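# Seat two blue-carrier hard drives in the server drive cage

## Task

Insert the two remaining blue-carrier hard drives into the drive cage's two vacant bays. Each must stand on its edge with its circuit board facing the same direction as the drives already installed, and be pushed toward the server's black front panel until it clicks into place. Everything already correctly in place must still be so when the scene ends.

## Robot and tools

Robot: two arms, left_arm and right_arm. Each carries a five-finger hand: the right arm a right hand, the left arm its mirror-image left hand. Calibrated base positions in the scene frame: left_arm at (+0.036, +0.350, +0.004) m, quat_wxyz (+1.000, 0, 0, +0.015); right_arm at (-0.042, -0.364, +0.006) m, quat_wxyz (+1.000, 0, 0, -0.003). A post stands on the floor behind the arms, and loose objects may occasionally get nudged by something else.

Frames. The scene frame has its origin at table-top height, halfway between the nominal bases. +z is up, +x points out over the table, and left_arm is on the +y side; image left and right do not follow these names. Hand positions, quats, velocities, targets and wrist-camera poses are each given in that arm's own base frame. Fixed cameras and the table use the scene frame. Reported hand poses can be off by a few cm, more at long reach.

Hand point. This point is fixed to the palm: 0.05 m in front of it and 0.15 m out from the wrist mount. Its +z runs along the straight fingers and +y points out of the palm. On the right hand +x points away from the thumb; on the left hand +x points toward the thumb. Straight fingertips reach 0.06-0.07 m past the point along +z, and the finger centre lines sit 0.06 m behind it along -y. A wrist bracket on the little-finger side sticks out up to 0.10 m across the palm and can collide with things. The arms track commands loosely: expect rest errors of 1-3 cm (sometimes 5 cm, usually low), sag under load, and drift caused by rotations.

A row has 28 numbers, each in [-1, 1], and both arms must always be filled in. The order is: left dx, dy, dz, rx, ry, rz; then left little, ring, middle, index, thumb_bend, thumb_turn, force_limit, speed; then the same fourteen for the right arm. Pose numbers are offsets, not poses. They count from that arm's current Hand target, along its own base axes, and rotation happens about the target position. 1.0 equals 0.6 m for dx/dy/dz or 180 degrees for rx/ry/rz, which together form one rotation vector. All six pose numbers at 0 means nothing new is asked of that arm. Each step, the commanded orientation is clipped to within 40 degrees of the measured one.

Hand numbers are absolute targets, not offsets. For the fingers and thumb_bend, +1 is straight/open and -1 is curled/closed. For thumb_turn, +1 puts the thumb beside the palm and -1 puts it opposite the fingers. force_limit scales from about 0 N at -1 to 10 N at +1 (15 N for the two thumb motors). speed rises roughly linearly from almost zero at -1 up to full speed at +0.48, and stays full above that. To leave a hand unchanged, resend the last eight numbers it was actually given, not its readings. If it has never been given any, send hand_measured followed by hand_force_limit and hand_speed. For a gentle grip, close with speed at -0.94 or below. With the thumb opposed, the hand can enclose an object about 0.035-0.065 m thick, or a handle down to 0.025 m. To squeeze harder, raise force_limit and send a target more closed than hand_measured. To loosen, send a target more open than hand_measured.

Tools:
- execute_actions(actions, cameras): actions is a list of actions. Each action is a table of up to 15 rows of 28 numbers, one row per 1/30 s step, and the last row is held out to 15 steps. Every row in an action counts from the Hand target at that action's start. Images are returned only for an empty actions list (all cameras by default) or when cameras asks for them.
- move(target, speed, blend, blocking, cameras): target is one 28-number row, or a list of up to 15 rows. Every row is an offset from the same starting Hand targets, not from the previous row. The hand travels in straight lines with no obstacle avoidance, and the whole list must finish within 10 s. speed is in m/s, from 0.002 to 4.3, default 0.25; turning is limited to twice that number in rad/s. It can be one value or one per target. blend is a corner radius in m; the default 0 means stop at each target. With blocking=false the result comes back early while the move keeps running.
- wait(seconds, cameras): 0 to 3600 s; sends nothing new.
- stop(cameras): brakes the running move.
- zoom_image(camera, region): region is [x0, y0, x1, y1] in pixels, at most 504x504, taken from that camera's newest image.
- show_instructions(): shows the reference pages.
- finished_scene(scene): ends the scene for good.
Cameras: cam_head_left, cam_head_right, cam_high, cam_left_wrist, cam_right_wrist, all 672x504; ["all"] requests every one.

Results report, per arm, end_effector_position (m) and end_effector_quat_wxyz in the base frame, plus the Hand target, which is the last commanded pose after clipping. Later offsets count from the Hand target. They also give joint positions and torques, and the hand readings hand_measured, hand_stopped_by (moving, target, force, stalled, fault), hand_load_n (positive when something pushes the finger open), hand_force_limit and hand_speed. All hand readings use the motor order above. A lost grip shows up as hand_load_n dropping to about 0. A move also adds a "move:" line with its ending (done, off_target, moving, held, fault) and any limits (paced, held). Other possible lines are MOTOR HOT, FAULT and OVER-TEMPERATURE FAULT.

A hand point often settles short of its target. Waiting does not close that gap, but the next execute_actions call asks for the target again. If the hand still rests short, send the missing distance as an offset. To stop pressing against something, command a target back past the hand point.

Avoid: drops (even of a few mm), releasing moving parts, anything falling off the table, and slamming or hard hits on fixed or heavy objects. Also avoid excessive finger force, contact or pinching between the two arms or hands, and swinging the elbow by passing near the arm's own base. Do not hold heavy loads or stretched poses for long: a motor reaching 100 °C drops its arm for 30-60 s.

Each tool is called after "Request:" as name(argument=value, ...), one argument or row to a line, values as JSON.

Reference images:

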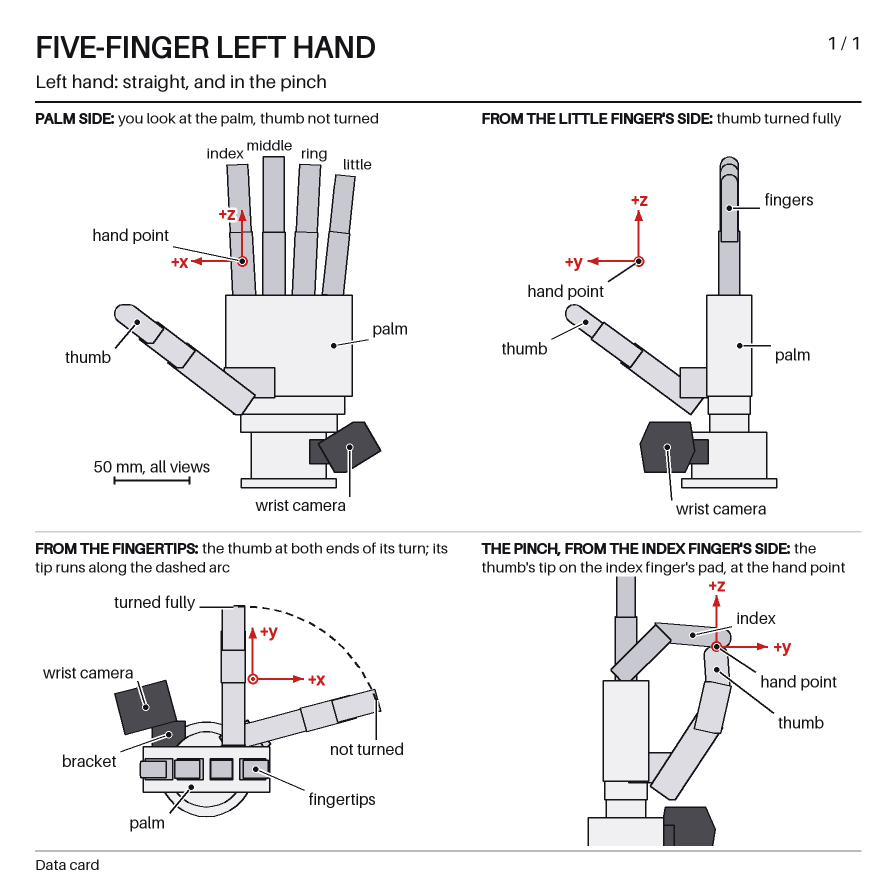

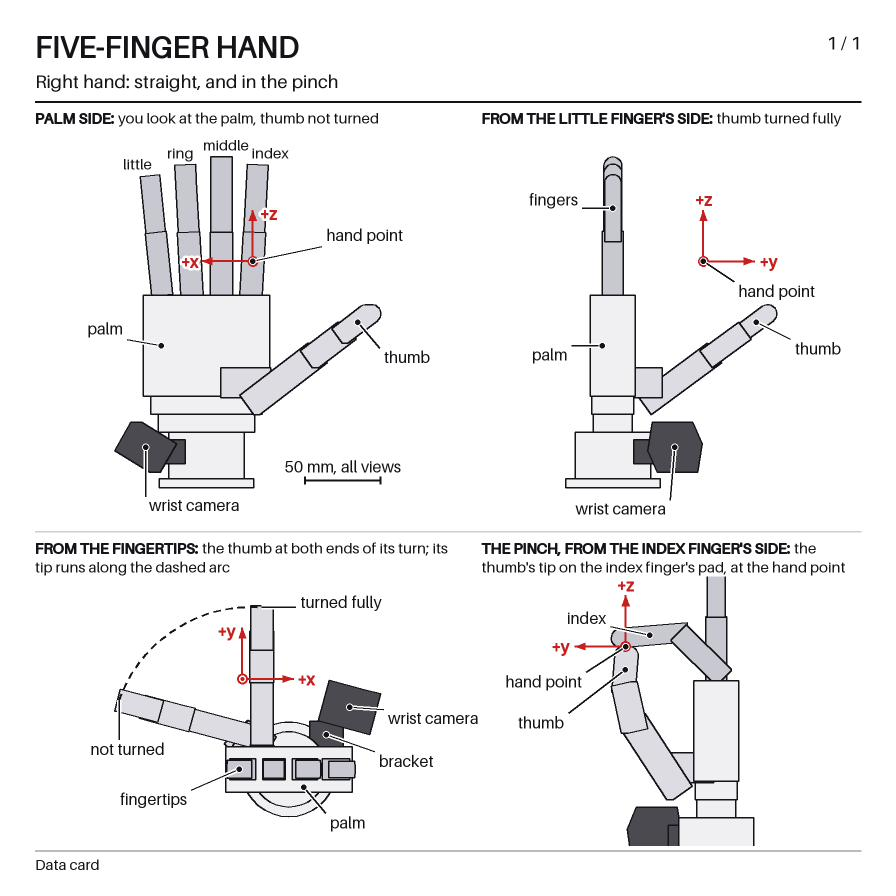

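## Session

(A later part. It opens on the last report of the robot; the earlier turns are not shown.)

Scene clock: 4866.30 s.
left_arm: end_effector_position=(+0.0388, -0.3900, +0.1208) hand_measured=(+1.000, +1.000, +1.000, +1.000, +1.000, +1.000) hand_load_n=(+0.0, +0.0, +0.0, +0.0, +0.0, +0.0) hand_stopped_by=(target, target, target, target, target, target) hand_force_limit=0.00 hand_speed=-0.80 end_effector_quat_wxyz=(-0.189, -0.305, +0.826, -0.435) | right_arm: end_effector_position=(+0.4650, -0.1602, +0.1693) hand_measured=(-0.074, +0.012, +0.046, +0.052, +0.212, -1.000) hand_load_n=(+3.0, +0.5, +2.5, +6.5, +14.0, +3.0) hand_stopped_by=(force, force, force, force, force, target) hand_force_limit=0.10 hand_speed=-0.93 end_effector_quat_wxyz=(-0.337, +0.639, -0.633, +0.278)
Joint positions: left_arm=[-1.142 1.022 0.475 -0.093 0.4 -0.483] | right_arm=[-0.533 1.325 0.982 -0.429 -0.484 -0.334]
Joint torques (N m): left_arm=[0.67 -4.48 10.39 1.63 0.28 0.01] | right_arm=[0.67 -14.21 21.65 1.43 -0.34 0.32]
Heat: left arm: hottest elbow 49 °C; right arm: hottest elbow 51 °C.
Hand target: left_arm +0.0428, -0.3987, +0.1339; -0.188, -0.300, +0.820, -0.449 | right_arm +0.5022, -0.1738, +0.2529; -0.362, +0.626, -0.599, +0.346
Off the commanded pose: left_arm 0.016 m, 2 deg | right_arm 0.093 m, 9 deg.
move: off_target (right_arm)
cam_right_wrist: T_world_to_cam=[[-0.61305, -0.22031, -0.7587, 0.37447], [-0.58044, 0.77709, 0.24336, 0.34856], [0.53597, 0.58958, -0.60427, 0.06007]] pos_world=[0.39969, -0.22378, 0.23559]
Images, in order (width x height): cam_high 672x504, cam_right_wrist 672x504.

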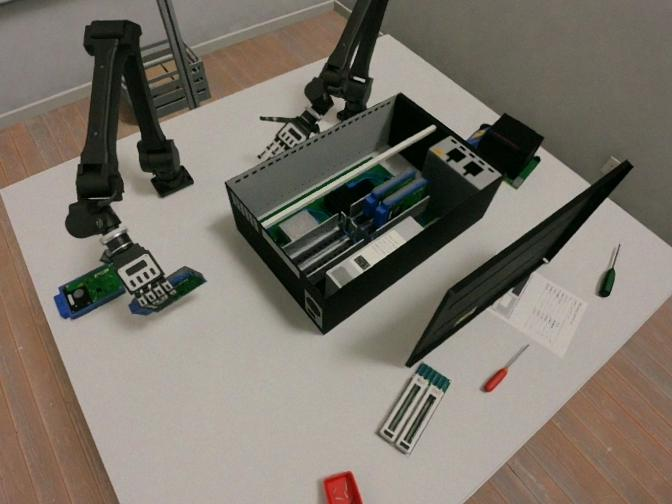

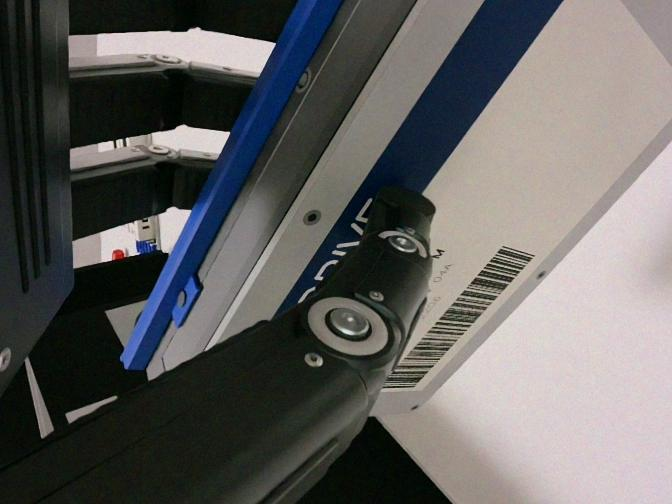

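Request:
move(
  target=[0,0,0,0,0,0,1,1,1,1,1,1,0,-0.8, 0.0,-0.01,-0.1,0,-0.022,0,-0.1,-0.3,-0.4,-0.4,0.1,-1,0.1,-0.93],
  speed=0.06,
  cameras=["cam_right_wrist","cam_high","cam_head_right"],
)

Request:
zoom_image(
  camera="cam_high",
  region=[90, 210, 220, 350],
)

Request:
zoom_image(
  camera="cam_head_right",
  region=[440, 180, 640, 330],
)

Scene clock: 4914.10 s.
left_arm: end_effector_position=(+0.0388, -0.3900, +0.1208) hand_measured=(+1.000, +1.000, +1.000, +1.000, +1.000, +1.000) hand_load_n=(+0.0, +0.0, +0.0, +0.0, +0.0, +0.0) hand_stopped_by=(target, target, target, target, target, target) hand_force_limit=0.00 hand_speed=-0.80 end_effector_quat_wxyz=(-0.189, -0.305, +0.826, -0.435) | right_arm: end_effector_position=(+0.4894, -0.1711, +0.1578) hand_measured=(-0.074, +0.012, +0.046, +0.052, +0.212, -1.000) hand_load_n=(+3.0, +0.5, +2.5, +6.5, +14.5, +2.5) hand_stopped_by=(force, force, force, force, force, target) hand_force_limit=0.10 hand_speed=-0.93 end_effector_quat_wxyz=(-0.366, +0.627, -0.602, +0.331)
Joint positions: left_arm=[-1.142 1.022 0.475 -0.093 0.4 -0.483] | right_arm=[-0.539 1.361 0.92 -0.188 -0.513 -0.314]
Joint torques (N m): left_arm=[0.73 -4.42 10.39 1.65 0.28 0.01] | right_arm=[0.32 -13.22 13.37 2.89 -0.64 0.19]
Motor temperatures (°C): left_arm=[27 31 49 31 30 30] | right_arm=[29 34 59 28 29 30]
Heat: left arm: hottest elbow 49 °C; right arm: hottest elbow 59 °C.
Hand target: left_arm +0.0428, -0.3987, +0.1339; -0.188, -0.300, +0.820, -0.449 | right_arm +0.5021, -0.1800, +0.1929; -0.382, +0.613, -0.586, +0.367
Off the commanded pose: left_arm 0.016 m, 2 deg | right_arm 0.038 m, 5 deg.
move: off_target (right_arm)
cam_right_wrist: T_world_to_cam=[[-0.50822, -0.25486, -0.82265, 0.33123], [-0.60937, 0.78142, 0.13437, 0.40607], [0.60859, 0.56959, -0.55244, -0.00071]] pos_world=[0.41622, -0.23249, 0.21753]
Images, in order (width x height): cam_head_right 672x504, cam_high 672x504, cam_right_wrist 672x504.

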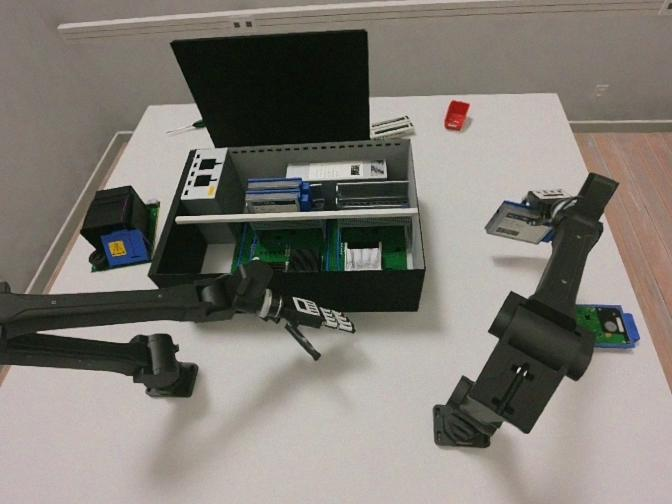

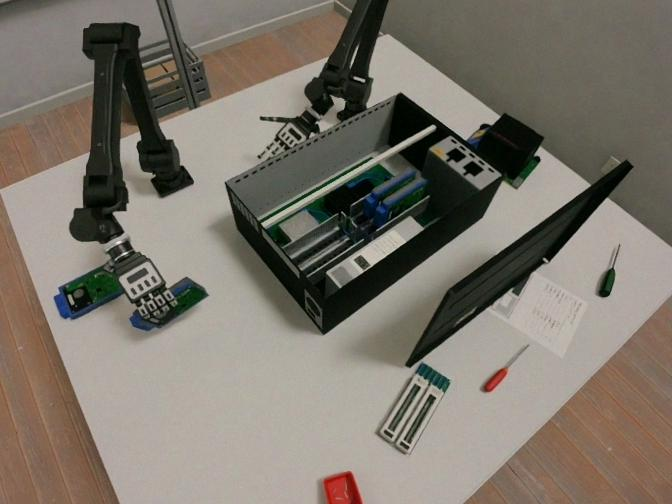

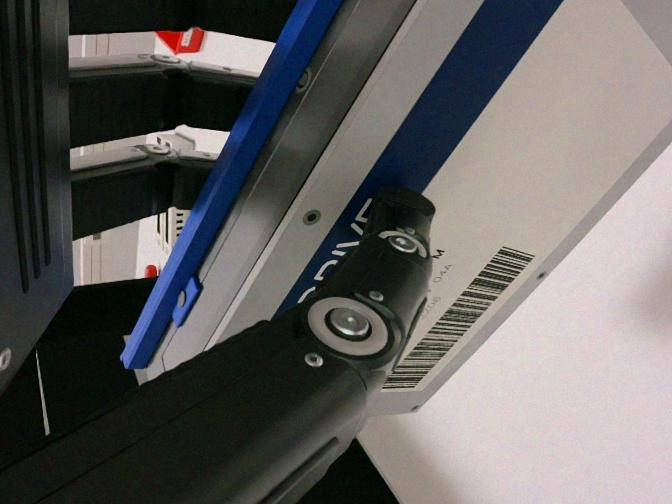

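Scaled by 3.600 from the camera's image (finer frame: 960x720).

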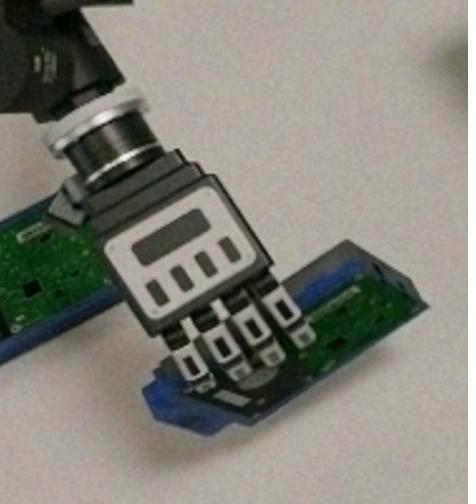

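Scaled by 2.520 from the camera's image (finer frame: 960x720).

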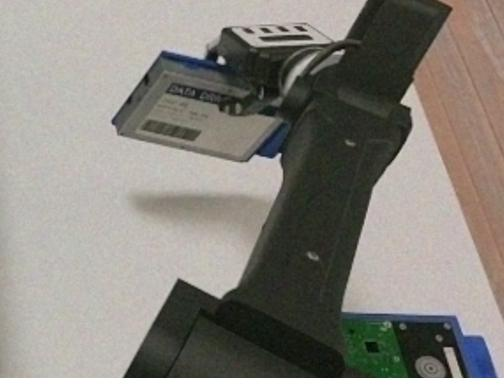

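Request:
move(
  target=[0,0,0,0,0,0,1,1,1,1,1,1,0,-0.8, -0.01,-0.01,-0.1,0,0,0,-0.1,-0.3,-0.4,-0.4,0.1,-1,0.1,-0.93],
  speed=0.05,
  cameras=["cam_right_wrist","cam_high"],
)

Request:
zoom_image(
  camera="cam_high",
  region=[90, 210, 220, 350],
)

Scene clock: 4942.27 s.
left_arm: end_effector_position=(+0.0388, -0.3900, +0.1208) hand_measured=(+1.000, +1.000, +1.000, +1.000, +1.000, +1.000) hand_load_n=(+0.0, +0.0, -0.5, -0.5, +0.0, +0.0) hand_stopped_by=(target, target, target, target, target, target) hand_force_limit=0.00 hand_speed=-0.80 end_effector_quat_wxyz=(-0.189, -0.305, +0.826, -0.435) | right_arm: end_effector_position=(+0.4828, -0.1761, +0.1040) hand_measured=(-0.074, +0.012, +0.046, +0.052, +0.212, -1.000) hand_load_n=(+3.0, +0.5, +2.5, +7.0, +14.5, +2.5) hand_stopped_by=(force, force, force, force, force, target) hand_force_limit=0.10 hand_speed=-0.93 end_effector_quat_wxyz=(-0.369, +0.622, -0.604, +0.334)
Joint positions: left_arm=[-1.142 1.022 0.475 -0.093 0.4 -0.483] | right_arm=[-0.559 1.432 0.823 -0.016 -0.529 -0.314]
Joint torques (N m): left_arm=[0.73 -4.42 10.4 1.65 0.28 0.01] | right_arm=[-0.15 -11.93 12.29 2.92 -0.65 0.18]
Motor temperatures (°C): left_arm=[27 31 49 31 30 30] | right_arm=[29 34 58 28 30 30]
Heat: left arm: hottest elbow 49 °C; right arm: hottest elbow 58 °C.
Hand target: left_arm +0.0428, -0.3987, +0.1339; -0.188, -0.300, +0.820, -0.449 | right_arm +0.4962, -0.1861, +0.1330; -0.382, +0.613, -0.586, +0.368
Off the commanded pose: left_arm 0.016 m, 2 deg | right_arm 0.033 m, 5 deg.
move: off_target (right_arm)
cam_right_wrist: T_world_to_cam=[[-0.5029, -0.24605, -0.82859, 0.28181], [-0.60445, 0.78535, 0.13365, 0.41163], [0.61785, 0.56805, -0.54368, -0.02913]] pos_world=[0.40853, -0.23739, 0.16265]
Images, in order (width x height): cam_high 672x504, cam_right_wrist 672x504.

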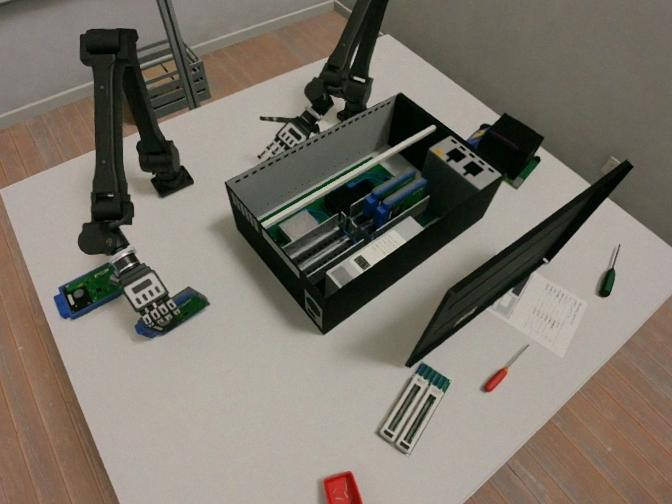

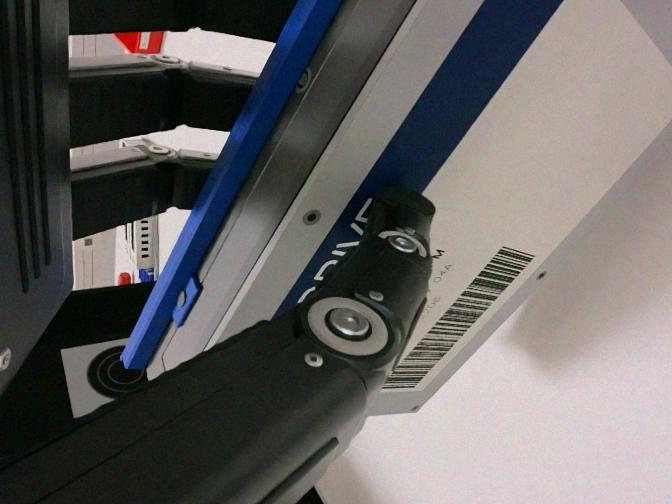

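Scaled by 3.600 from the camera's image (finer frame: 960x720).

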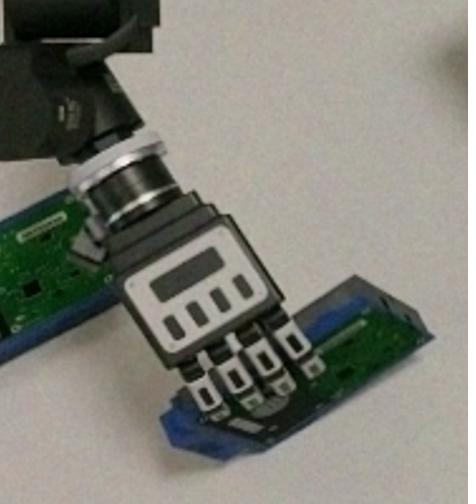

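Request:
move(
  target=[0,0,0,0,0,0,1,1,1,1,1,1,0,-0.8, 0,0,-0.05,0,0,0,-0.1,-0.3,-0.4,-0.4,0.1,-1,0.1,-0.93],
  speed=0.04,
  cameras=["cam_right_wrist","cam_high"],
)

Request:
zoom_image(
  camera="cam_high",
  region=[90, 210, 220, 350],
)

Scene clock: 4954.07 s.
left_arm: end_effector_position=(+0.0388, -0.3900, +0.1208) hand_measured=(+1.000, +1.000, +1.000, +1.000, +1.000, +1.000) hand_load_n=(+0.0, +0.0, +0.0, +0.0, +0.0, +0.0) hand_stopped_by=(target, target, target, target, target, target) hand_force_limit=0.00 hand_speed=-0.80 end_effector_quat_wxyz=(-0.189, -0.305, +0.826, -0.435) | right_arm: end_effector_position=(+0.4921, -0.1811, +0.0980) hand_measured=(-0.074, +0.012, +0.046, +0.052, +0.212, -1.000) hand_load_n=(+3.0, +0.5, +2.5, +7.5, +13.0, +3.0) hand_stopped_by=(force, force, force, force, force, target) hand_force_limit=0.10 hand_speed=-0.93 end_effector_quat_wxyz=(-0.376, +0.620, -0.588, +0.358)
Joint positions: left_arm=[-1.142 1.022 0.475 -0.093 0.4 -0.483] | right_arm=[-0.559 1.46 0.803 0.092 -0.534 -0.314]
Joint torques (N m): left_arm=[0.67 -4.48 10.4 1.62 0.28 0.01] | right_arm=[-0.79 -9.7 10.3 2.5 -0.46 0.14]
Motor temperatures (°C): left_arm=[27 31 49 31 30 30] | right_arm=[29 34 58 28 30 30]
Heat: left arm: hottest elbow 49 °C; right arm: hottest elbow 58 °C.
Hand target: left_arm +0.0428, -0.3987, +0.1339; -0.188, -0.300, +0.820, -0.449 | right_arm +0.4961, -0.1860, +0.1030; -0.382, +0.613, -0.586, +0.367
Off the commanded pose: left_arm 0.016 m, 2 deg | right_arm 0.008 m, 2 deg.
move: done
cam_right_wrist: T_world_to_cam=[[-0.459, -0.2723, -0.84568, 0.25562], [-0.6127, 0.78632, 0.07936, 0.43159], [0.64336, 0.55457, -0.52776, -0.05187]] pos_world=[0.41514, -0.241, 0.15455]
Images, in order (width x height): cam_high 672x504, cam_right_wrist 672x504.

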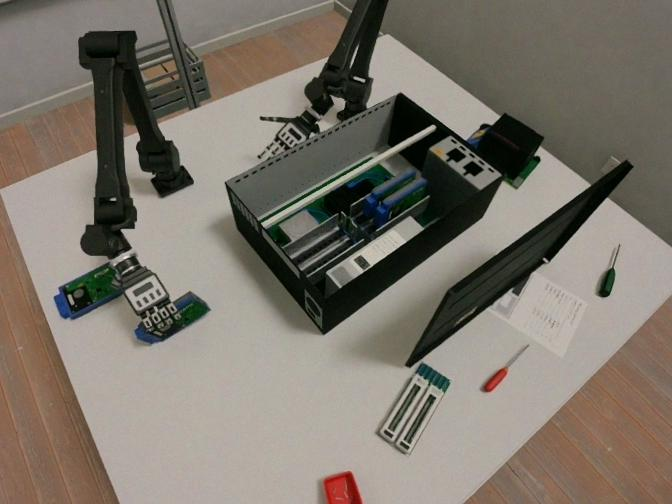

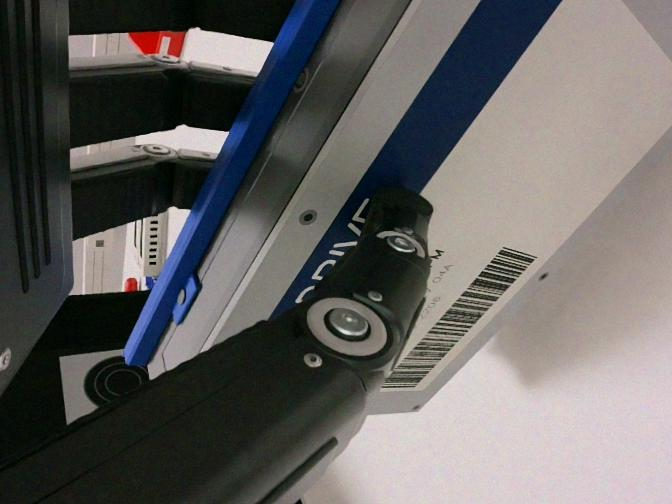

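Scaled by 3.600 from the camera's image (finer frame: 960x720).

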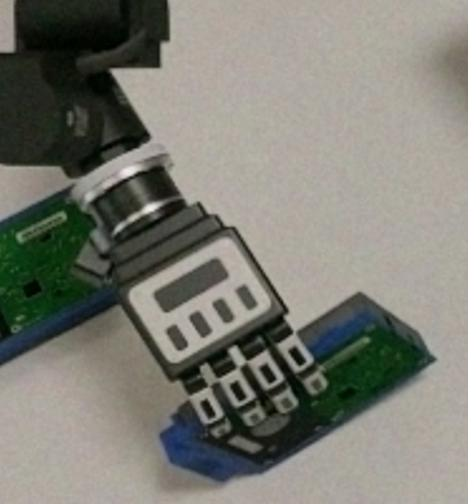

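Request:
move(
  target=[
    [0,0,0,0,0,0,1,1,1,1,1,1,0,-0.8, 0,0.03,-0.03,0,0,0,-0.1,-0.3,-0.4,-0.4,0.1,-1,0.1,-0.93],
    [0,0,0,0,0,0,1,1,1,1,1,1,0,-0.8, 0,0.055,-0.065,0,0,0,-0.1,-0.3,-0.4,-0.4,0.1,-1,0.1,-0.93],
  ],
  speed=0.03,
  blend=0.005,
  cameras=["cam_right_wrist","cam_high"],
)

Request:
zoom_image(
  camera="cam_high",
  region=[90, 210, 220, 350],
)

Scene clock: 4971.63 s.
left_arm: end_effector_position=(+0.0388, -0.3900, +0.1208) hand_measured=(+1.000, +1.000, +1.000, +1.000, +1.000, +1.000) hand_load_n=(+0.0, +0.0, +0.0, +0.0, +0.0, +0.0) hand_stopped_by=(target, target, target, target, target, target) hand_force_limit=0.00 hand_speed=-0.80 end_effector_quat_wxyz=(-0.189, -0.305, +0.826, -0.435) | right_arm: end_effector_position=(+0.4980, -0.1647, +0.0818) hand_measured=(-0.074, +0.012, +0.046, +0.052, +0.212, -1.000) hand_load_n=(+5.0, +1.5, +3.0, +6.5, +12.0, +3.0) hand_stopped_by=(force, force, force, force, force, target) hand_force_limit=0.10 hand_speed=-0.93 end_effector_quat_wxyz=(-0.381, +0.609, -0.581, +0.383)
Joint positions: left_arm=[-1.142 1.022 0.475 -0.093 0.4 -0.483] | right_arm=[-0.515 1.48 0.728 0.263 -0.482 -0.267]
Joint torques (N m): left_arm=[0.73 -4.48 10.39 1.63 0.28 0.01] | right_arm=[2.84 -8.7 8.31 1.84 -0.07 0.07]
Motor temperatures (°C): left_arm=[27 31 49 31 30 30] | right_arm=[29 34 55 28 30 30]
Heat: left arm: hottest elbow 49 °C; right arm: hottest elbow 55 °C.
Hand target: left_arm +0.0428, -0.3987, +0.1339; -0.188, -0.300, +0.820, -0.449 | right_arm +0.4962, -0.1530, +0.0640; -0.382, +0.613, -0.586, +0.367
Off the commanded pose: left_arm 0.016 m, 2 deg | right_arm 0.021 m, 2 deg.
move: off_target (right_arm)
cam_right_wrist: T_world_to_cam=[[-0.42084, -0.28054, -0.86266, 0.23024], [-0.59952, 0.7997, 0.03241, 0.42305], [0.68078, 0.53083, -0.50474, -0.09777]] pos_world=[0.41708, -0.22182, 0.13556]
Images, in order (width x height): cam_high 672x504, cam_right_wrist 672x504.

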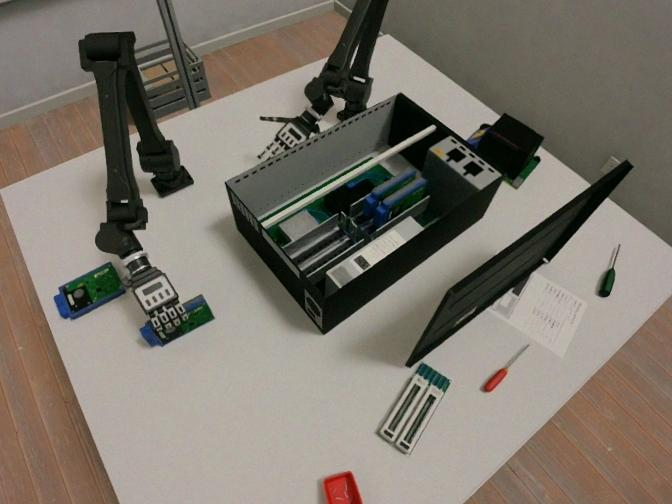

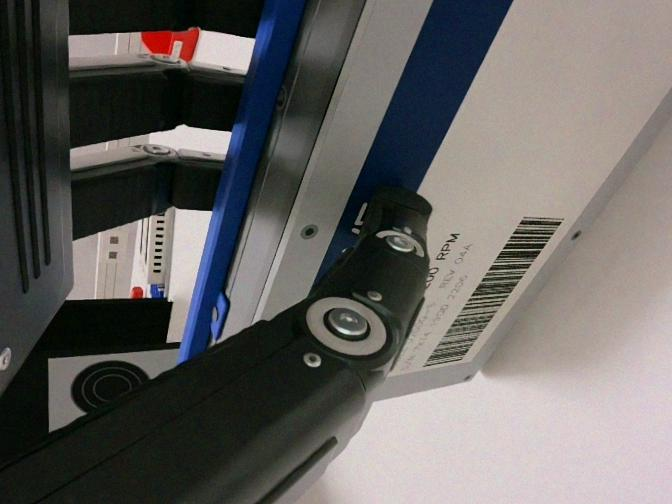

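Scaled by 3.600 from the camera's image (finer frame: 960x720).

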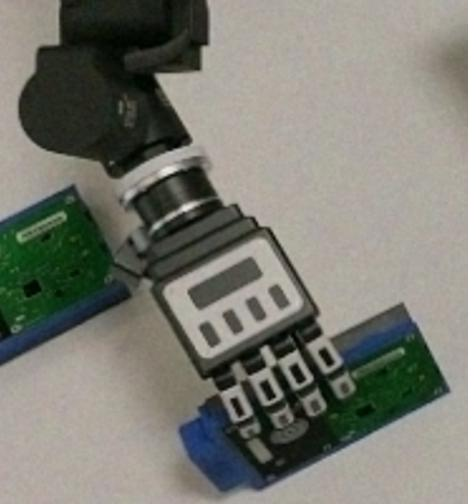

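Request:
move(
  target=[0,0,0,0,0,0,1,1,1,1,1,1,0,-0.8, 0.005,0.008,-0.033,0,0.0278,0,-0.1,-0.3,-0.4,-0.4,0.1,-1,0.1,-0.93],
  speed=0.03,
  cameras=["cam_right_wrist","cam_high","cam_head_right"],
)

Request:
zoom_image(
  camera="cam_high",
  region=[90, 210, 220, 350],
)

Request:
zoom_image(
  camera="cam_head_right",
  region=[440, 180, 640, 330],
)

Scene clock: 4985.80 s.
left_arm: end_effector_position=(+0.0388, -0.3900, +0.1208) hand_measured=(+1.000, +1.000, +1.000, +1.000, +1.000, +1.000) hand_load_n=(+0.0, +0.0, +0.0, +0.0, +0.0, +0.0) hand_stopped_by=(target, target, target, target, target, target) hand_force_limit=0.00 hand_speed=-0.80 end_effector_quat_wxyz=(-0.189, -0.305, +0.826, -0.435) | right_arm: end_effector_position=(+0.5011, -0.1635, +0.0804) hand_measured=(-0.074, +0.012, +0.046, +0.052, +0.212, -1.000) hand_load_n=(+5.5, +2.0, +3.0, +6.5, +11.5, +2.5) hand_stopped_by=(force, force, force, force, force, target) hand_force_limit=0.10 hand_speed=-0.93 end_effector_quat_wxyz=(-0.367, +0.610, -0.592, +0.379)
Joint positions: left_arm=[-1.142 1.022 0.475 -0.093 0.4 -0.483] | right_arm=[-0.496 1.48 0.745 0.223 -0.439 -0.267]
Joint torques (N m): left_arm=[0.67 -4.48 10.39 1.63 0.28 0] | right_arm=[2.9 -6.3 9.91 0.05 -0.01 -0.12]
Heat: left arm: hottest elbow 49 °C; right arm: hottest elbow 54 °C.
Hand target: left_arm +0.0428, -0.3987, +0.1339; -0.188, -0.300, +0.820, -0.449 | right_arm +0.4991, -0.1482, +0.0442; -0.356, +0.629, -0.602, +0.340
Off the commanded pose: left_arm 0.016 m, 2 deg | right_arm 0.039 m, 5 deg.
move: off_target (right_arm)
cam_right_wrist: T_world_to_cam=[[-0.45209, -0.27733, -0.84776, 0.24553], [-0.58295, 0.81124, 0.04549, 0.41647], [0.67512, 0.51477, -0.52842, -0.09913]] pos_world=[0.4207, -0.21874, 0.13682]
Images, in order (width x height): cam_head_right 672x504, cam_high 672x504, cam_right_wrist 672x504.

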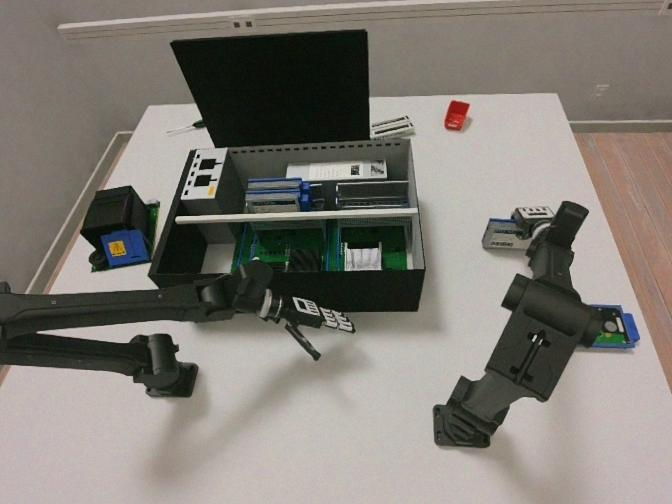

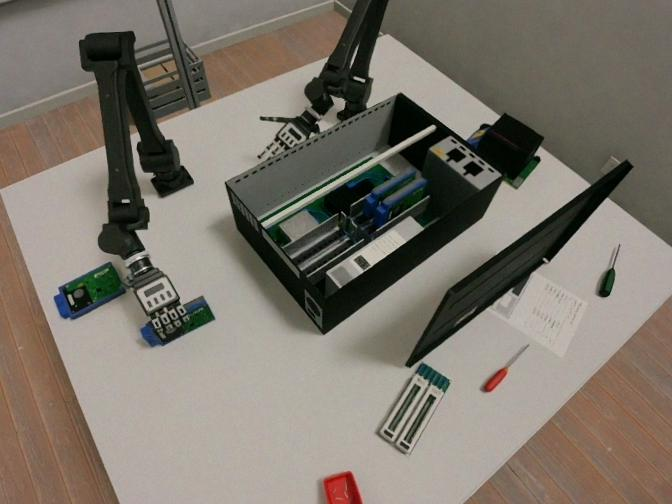

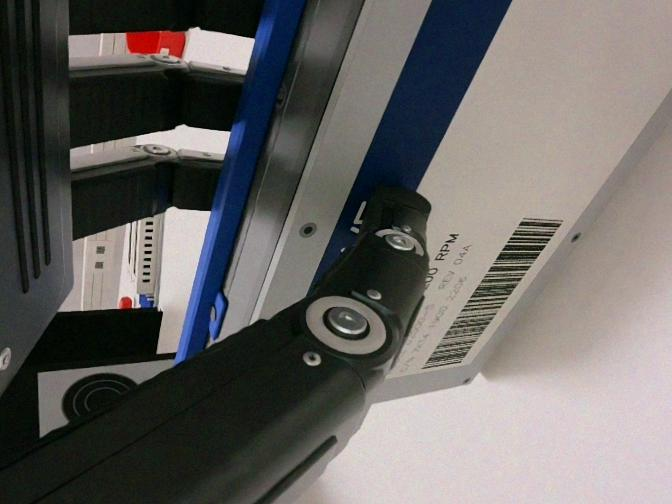

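Scaled by 3.600 from the camera's image (finer frame: 960x720).

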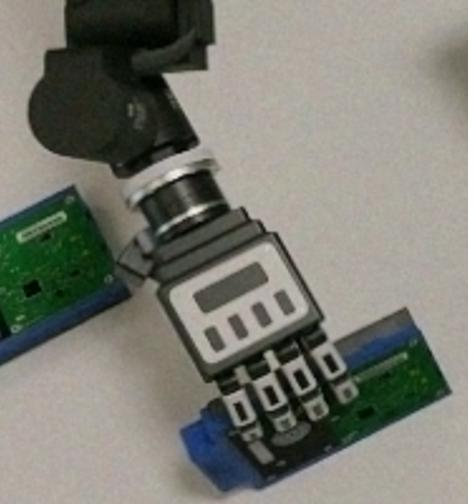

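Scaled by 2.520 from the camera's image (finer frame: 960x720).

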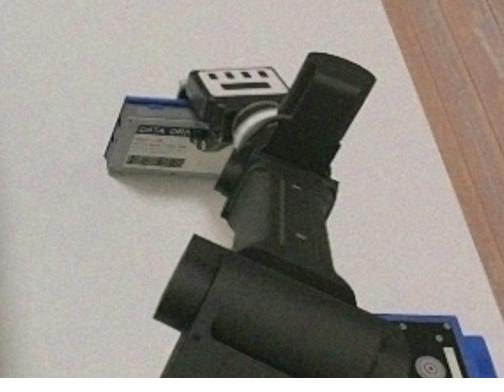

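Request:
move(
  target=[0,0,0,0,0,0,1,1,1,1,1,1,0,-0.8, 0,0.006,0.012,-0.0556,0.0,0,-0.1,-0.3,-0.4,-0.4,0.1,-1,0.1,-0.93],
  speed=0.04,
  cameras=["cam_right_wrist","cam_high","cam_head_right"],
)

Request:
zoom_image(
  camera="cam_head_right",
  region=[460, 190, 580, 280],
)

Request:
zoom_image(
  camera="cam_high",
  region=[90, 210, 220, 350],
)

Scene clock: 5035.80 s.
left_arm: end_effector_position=(+0.0388, -0.3900, +0.1208) hand_measured=(+1.000, +1.000, +1.000, +1.000, +1.000, +1.000) hand_load_n=(+0.0, +0.0, +0.0, +0.0, -0.5, -0.5) hand_stopped_by=(target, target, target, target, target, target) hand_force_limit=0.00 hand_speed=-0.80 end_effector_quat_wxyz=(-0.189, -0.305, +0.826, -0.435) | right_arm: end_effector_position=(+0.5103, -0.1595, +0.0780) hand_measured=(-0.074, +0.012, +0.046, +0.052, +0.212, -1.000) hand_load_n=(+4.5, +1.5, +3.0, +7.5, +12.5, +1.5) hand_stopped_by=(force, force, force, force, force, target) hand_force_limit=0.10 hand_speed=-0.93 end_effector_quat_wxyz=(-0.310, +0.637, -0.569, +0.417)
Joint positions: left_arm=[-1.142 1.022 0.475 -0.093 0.4 -0.483] | right_arm=[-0.421 1.47 0.745 0.222 -0.293 -0.359]
Joint torques (N m): left_arm=[0.73 -4.48 10.37 1.65 0.28 0.01] | right_arm=[2.14 -8.06 7.86 0.87 -0.03 -0.19]
Heat: left arm: hottest elbow 49 °C; right arm: hottest elbow 52 °C.
Hand target: left_arm +0.0428, -0.3987, +0.1339; -0.188, -0.300, +0.820, -0.449 | right_arm +0.4992, -0.1444, +0.0513; -0.300, +0.657, -0.570, +0.391
Off the commanded pose: left_arm 0.016 m, 2 deg | right_arm 0.033 m, 4 deg.
move: off_target (right_arm)
cam_right_wrist: T_world_to_cam=[[-0.47717, -0.39558, -0.78475, 0.23788], [-0.57399, 0.81647, -0.06255, 0.42347], [0.66547, 0.42059, -0.61665, -0.11185]] pos_world=[0.43101, -0.20461, 0.14418]
Images, in order (width x height): cam_head_right 672x504, cam_high 672x504, cam_right_wrist 672x504.

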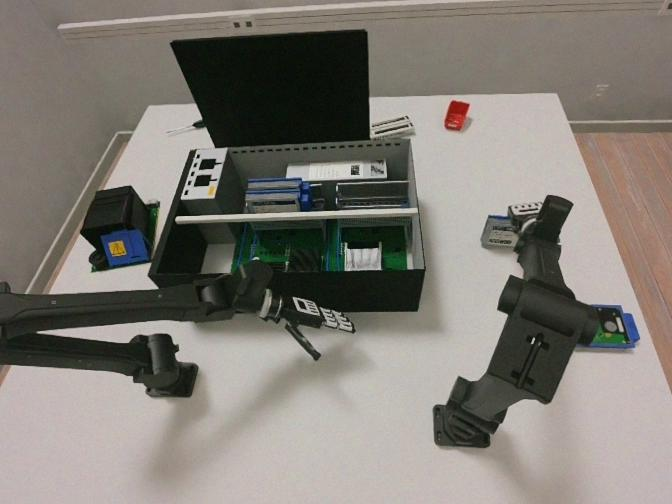

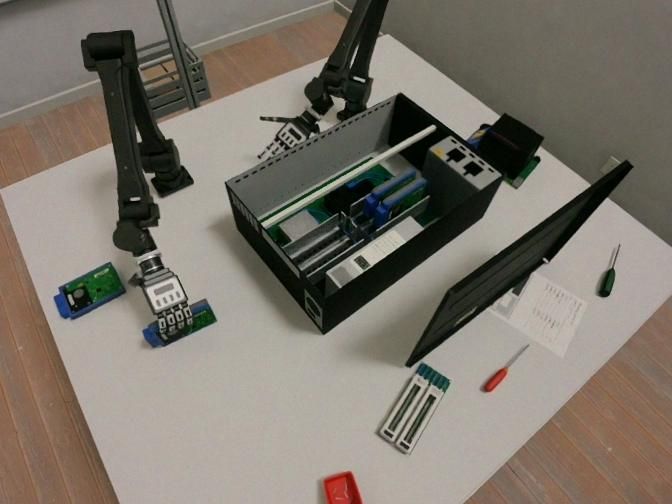

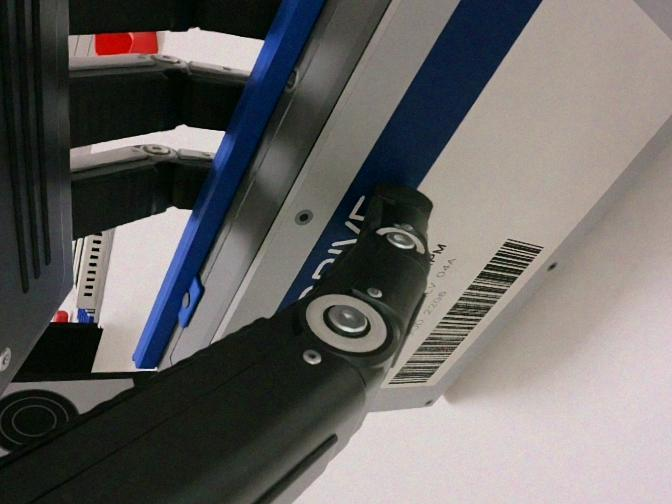

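Scaled by 4.200 from the camera's image (finer frame: 960x720).

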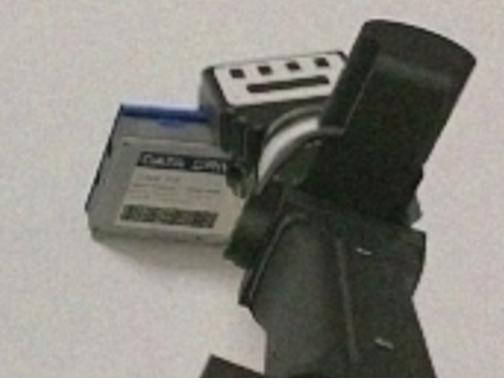

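Scaled by 3.600 from the camera's image (finer frame: 960x720).

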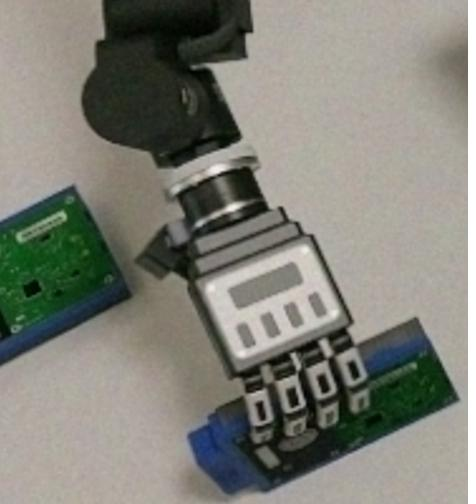

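Request:
wait(
  seconds=0.1,
  cameras=["all"],
)

Scene clock: 5092.30 s.
left_arm: end_effector_position=(+0.0388, -0.3900, +0.1208) hand_measured=(+1.000, +1.000, +1.000, +1.000, +1.000, +1.000) hand_load_n=(+0.0, -0.5, +0.0, +0.0, +0.0, +0.0) hand_stopped_by=(target, target, target, target, target, target) hand_force_limit=0.00 hand_speed=-0.80 end_effector_quat_wxyz=(-0.189, -0.305, +0.826, -0.435) | right_arm: end_effector_position=(+0.5103, -0.1595, +0.0780) hand_measured=(-0.074, +0.012, +0.046, +0.052, +0.212, -1.000) hand_load_n=(+4.5, +1.5, +3.0, +7.5, +12.0, +1.0) hand_stopped_by=(force, force, force, force, force, target) hand_force_limit=0.10 hand_speed=-0.93 end_effector_quat_wxyz=(-0.310, +0.637, -0.569, +0.417)
Joint positions: left_arm=[-1.142 1.022 0.475 -0.093 0.4 -0.483] | right_arm=[-0.421 1.47 0.745 0.222 -0.293 -0.36]
Joint torques (N m): left_arm=[0.67 -4.54 10.39 1.63 0.28 0.01] | right_arm=[2.67 -8.41 7.66 0.87 -0.03 -0.22]
Motor temperatures (°C): left_arm=[27 31 49 31 30 30] | right_arm=[29 33 48 27 29 30]
Heat: left arm: hottest elbow 49 °C; right arm: hottest elbow 48 °C.
Hand target: left_arm +0.0428, -0.3987, +0.1339; -0.188, -0.300, +0.820, -0.449 | right_arm +0.4991, -0.1445, +0.0513; -0.300, +0.657, -0.570, +0.391
Off the commanded pose: left_arm 0.016 m, 2 deg | right_arm 0.033 m, 4 deg.
wait: 0.10 s; at rest from the start
cam_right_wrist: T_world_to_cam=[[-0.47713, -0.39597, -0.78457, 0.23775], [-0.57415, 0.81633, -0.06284, 0.42355], [0.66536, 0.42048, -0.61684, -0.1118]] pos_world=[0.43101, -0.20461, 0.14418]

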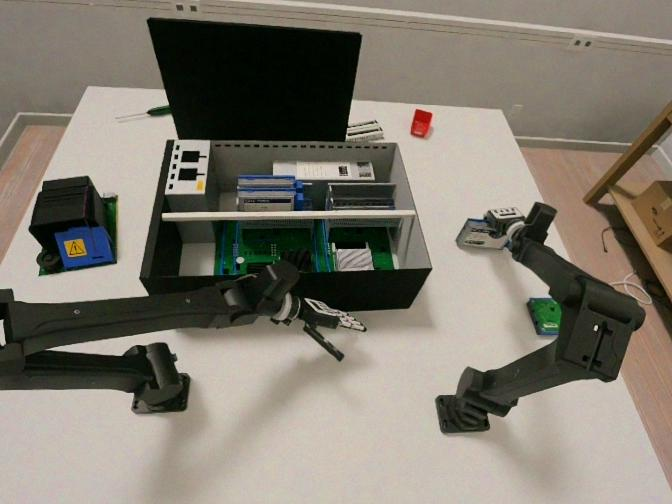

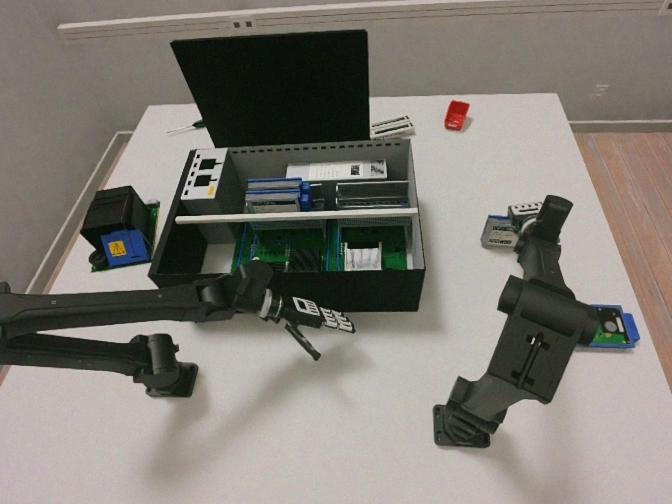

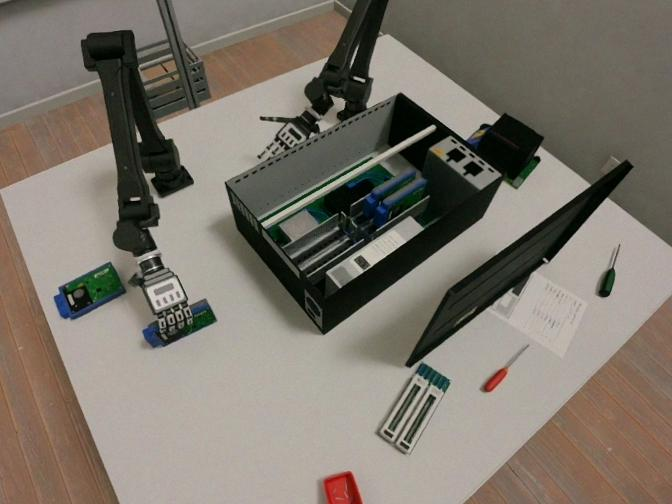

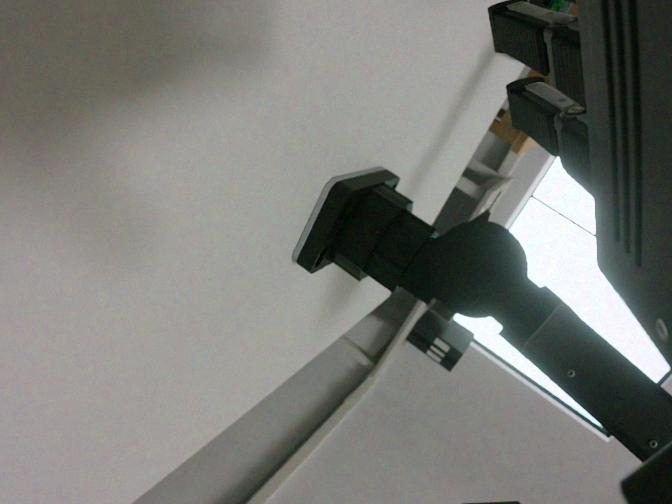

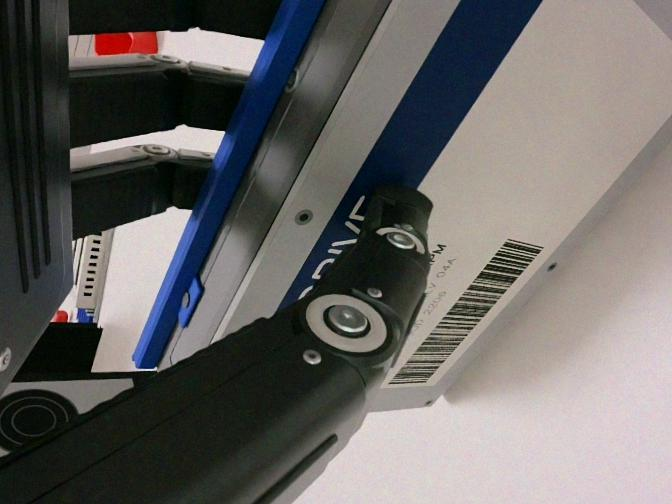

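Request:
zoom_image(
  camera="cam_head_right",
  region=[460, 190, 580, 280],
)

Request:
zoom_image(
  camera="cam_high",
  region=[120, 260, 240, 350],
)

Scaled by 4.200 from the camera's image (finer frame: 960x720).

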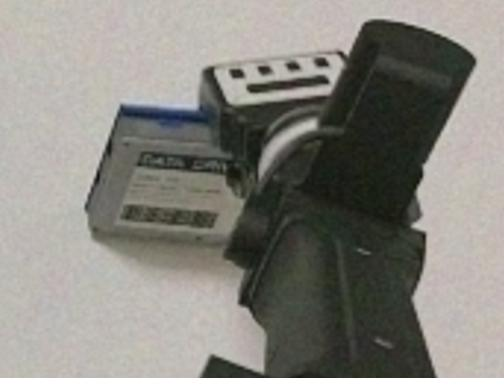

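Scaled by 4.200 from the camera's image (finer frame: 960x720).

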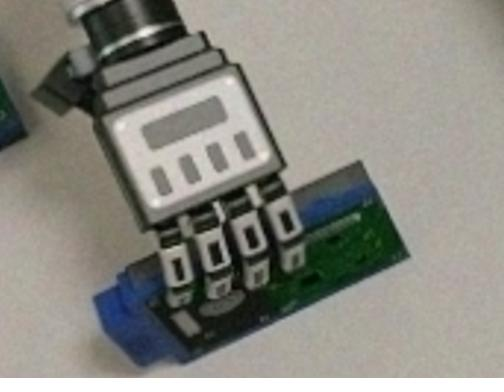

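Request:
move(
  target=[0,0,0,0,0,0,1,1,1,1,1,1,0,-0.8, 0.0175,-0.023,0.042,-0.0012,-0.017,-0.008,-0.1,-0.3,-0.4,-0.4,0.1,-1,0.1,-0.93],
  speed=0.03,
  cameras=["cam_high","cam_head_right","cam_right_wrist"],
)

Scene clock: 5152.20 s.
left_arm: end_effector_position=(+0.0388, -0.3900, +0.1208) hand_measured=(+1.000, +1.000, +1.000, +1.000, +1.000, +1.000) hand_load_n=(+0.0, +0.0, +0.0, +0.0, +0.0, -0.5) hand_stopped_by=(target, target, target, target, target, target) hand_force_limit=0.00 hand_speed=-0.80 end_effector_quat_wxyz=(-0.189, -0.305, +0.826, -0.435) | right_arm: end_effector_position=(+0.5104, -0.1596, +0.0786) hand_measured=(-0.074, +0.012, +0.046, +0.052, +0.212, -1.000) hand_load_n=(+4.5, +1.5, +3.0, +7.5, +12.5, +1.5) hand_stopped_by=(force, force, force, force, force, target) hand_force_limit=0.10 hand_speed=-0.93 end_effector_quat_wxyz=(-0.310, +0.637, -0.569, +0.417)
Joint positions: left_arm=[-1.142 1.022 0.475 -0.093 0.4 -0.483] | right_arm=[-0.421 1.468 0.745 0.222 -0.293 -0.36]
Joint torques (N m): left_arm=[0.67 -4.48 10.37 1.65 0.28 0.01] | right_arm=[0.91 -9.93 10.24 1.33 -0.15 -0.02]
Heat: left arm: hottest elbow 49 °C; right arm: hottest elbow 47 °C.
Hand target: left_arm +0.0428, -0.3987, +0.1339; -0.188, -0.300, +0.820, -0.449 | right_arm +0.5096, -0.1582, +0.0764; -0.309, +0.640, -0.569, +0.413
Off the commanded pose: left_arm 0.016 m, 2 deg | right_arm 0.003 m, 1 deg.
move: done
cam_right_wrist: T_world_to_cam=[[-0.47635, -0.39632, -0.78487, 0.23778], [-0.57407, 0.81632, -0.06378, 0.42368], [0.66598, 0.42019, -0.61637, -0.11189]] pos_world=[0.43101, -0.20461, 0.14468]
Images, in order (width x height): cam_head_right 672x504, cam_high 672x504, cam_right_wrist 672x504.

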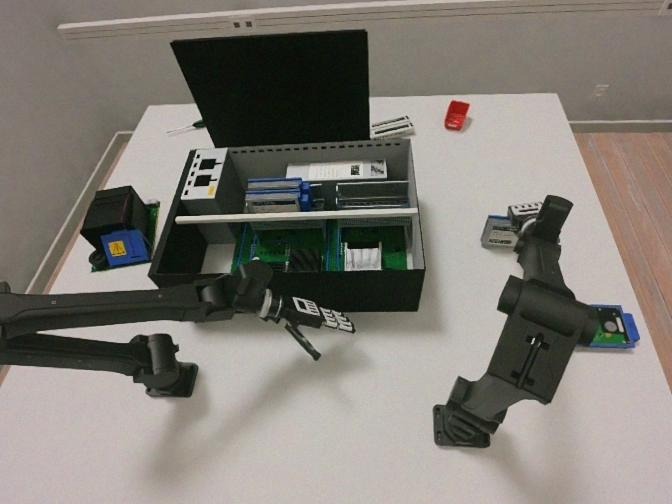

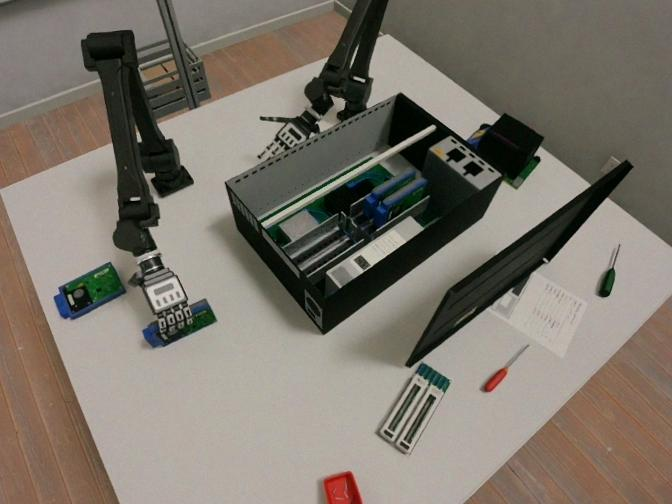

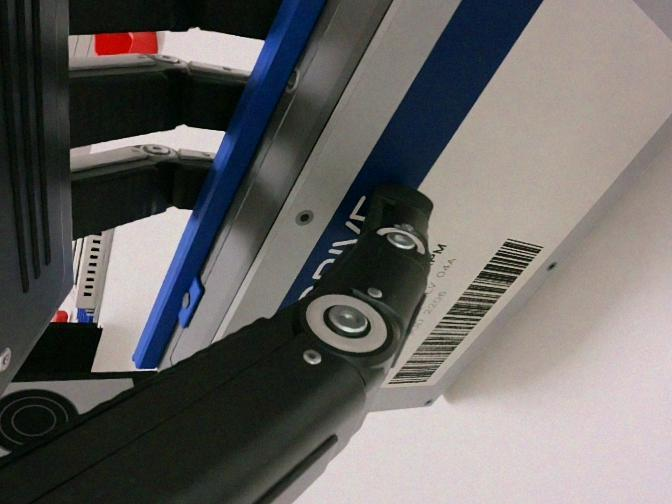

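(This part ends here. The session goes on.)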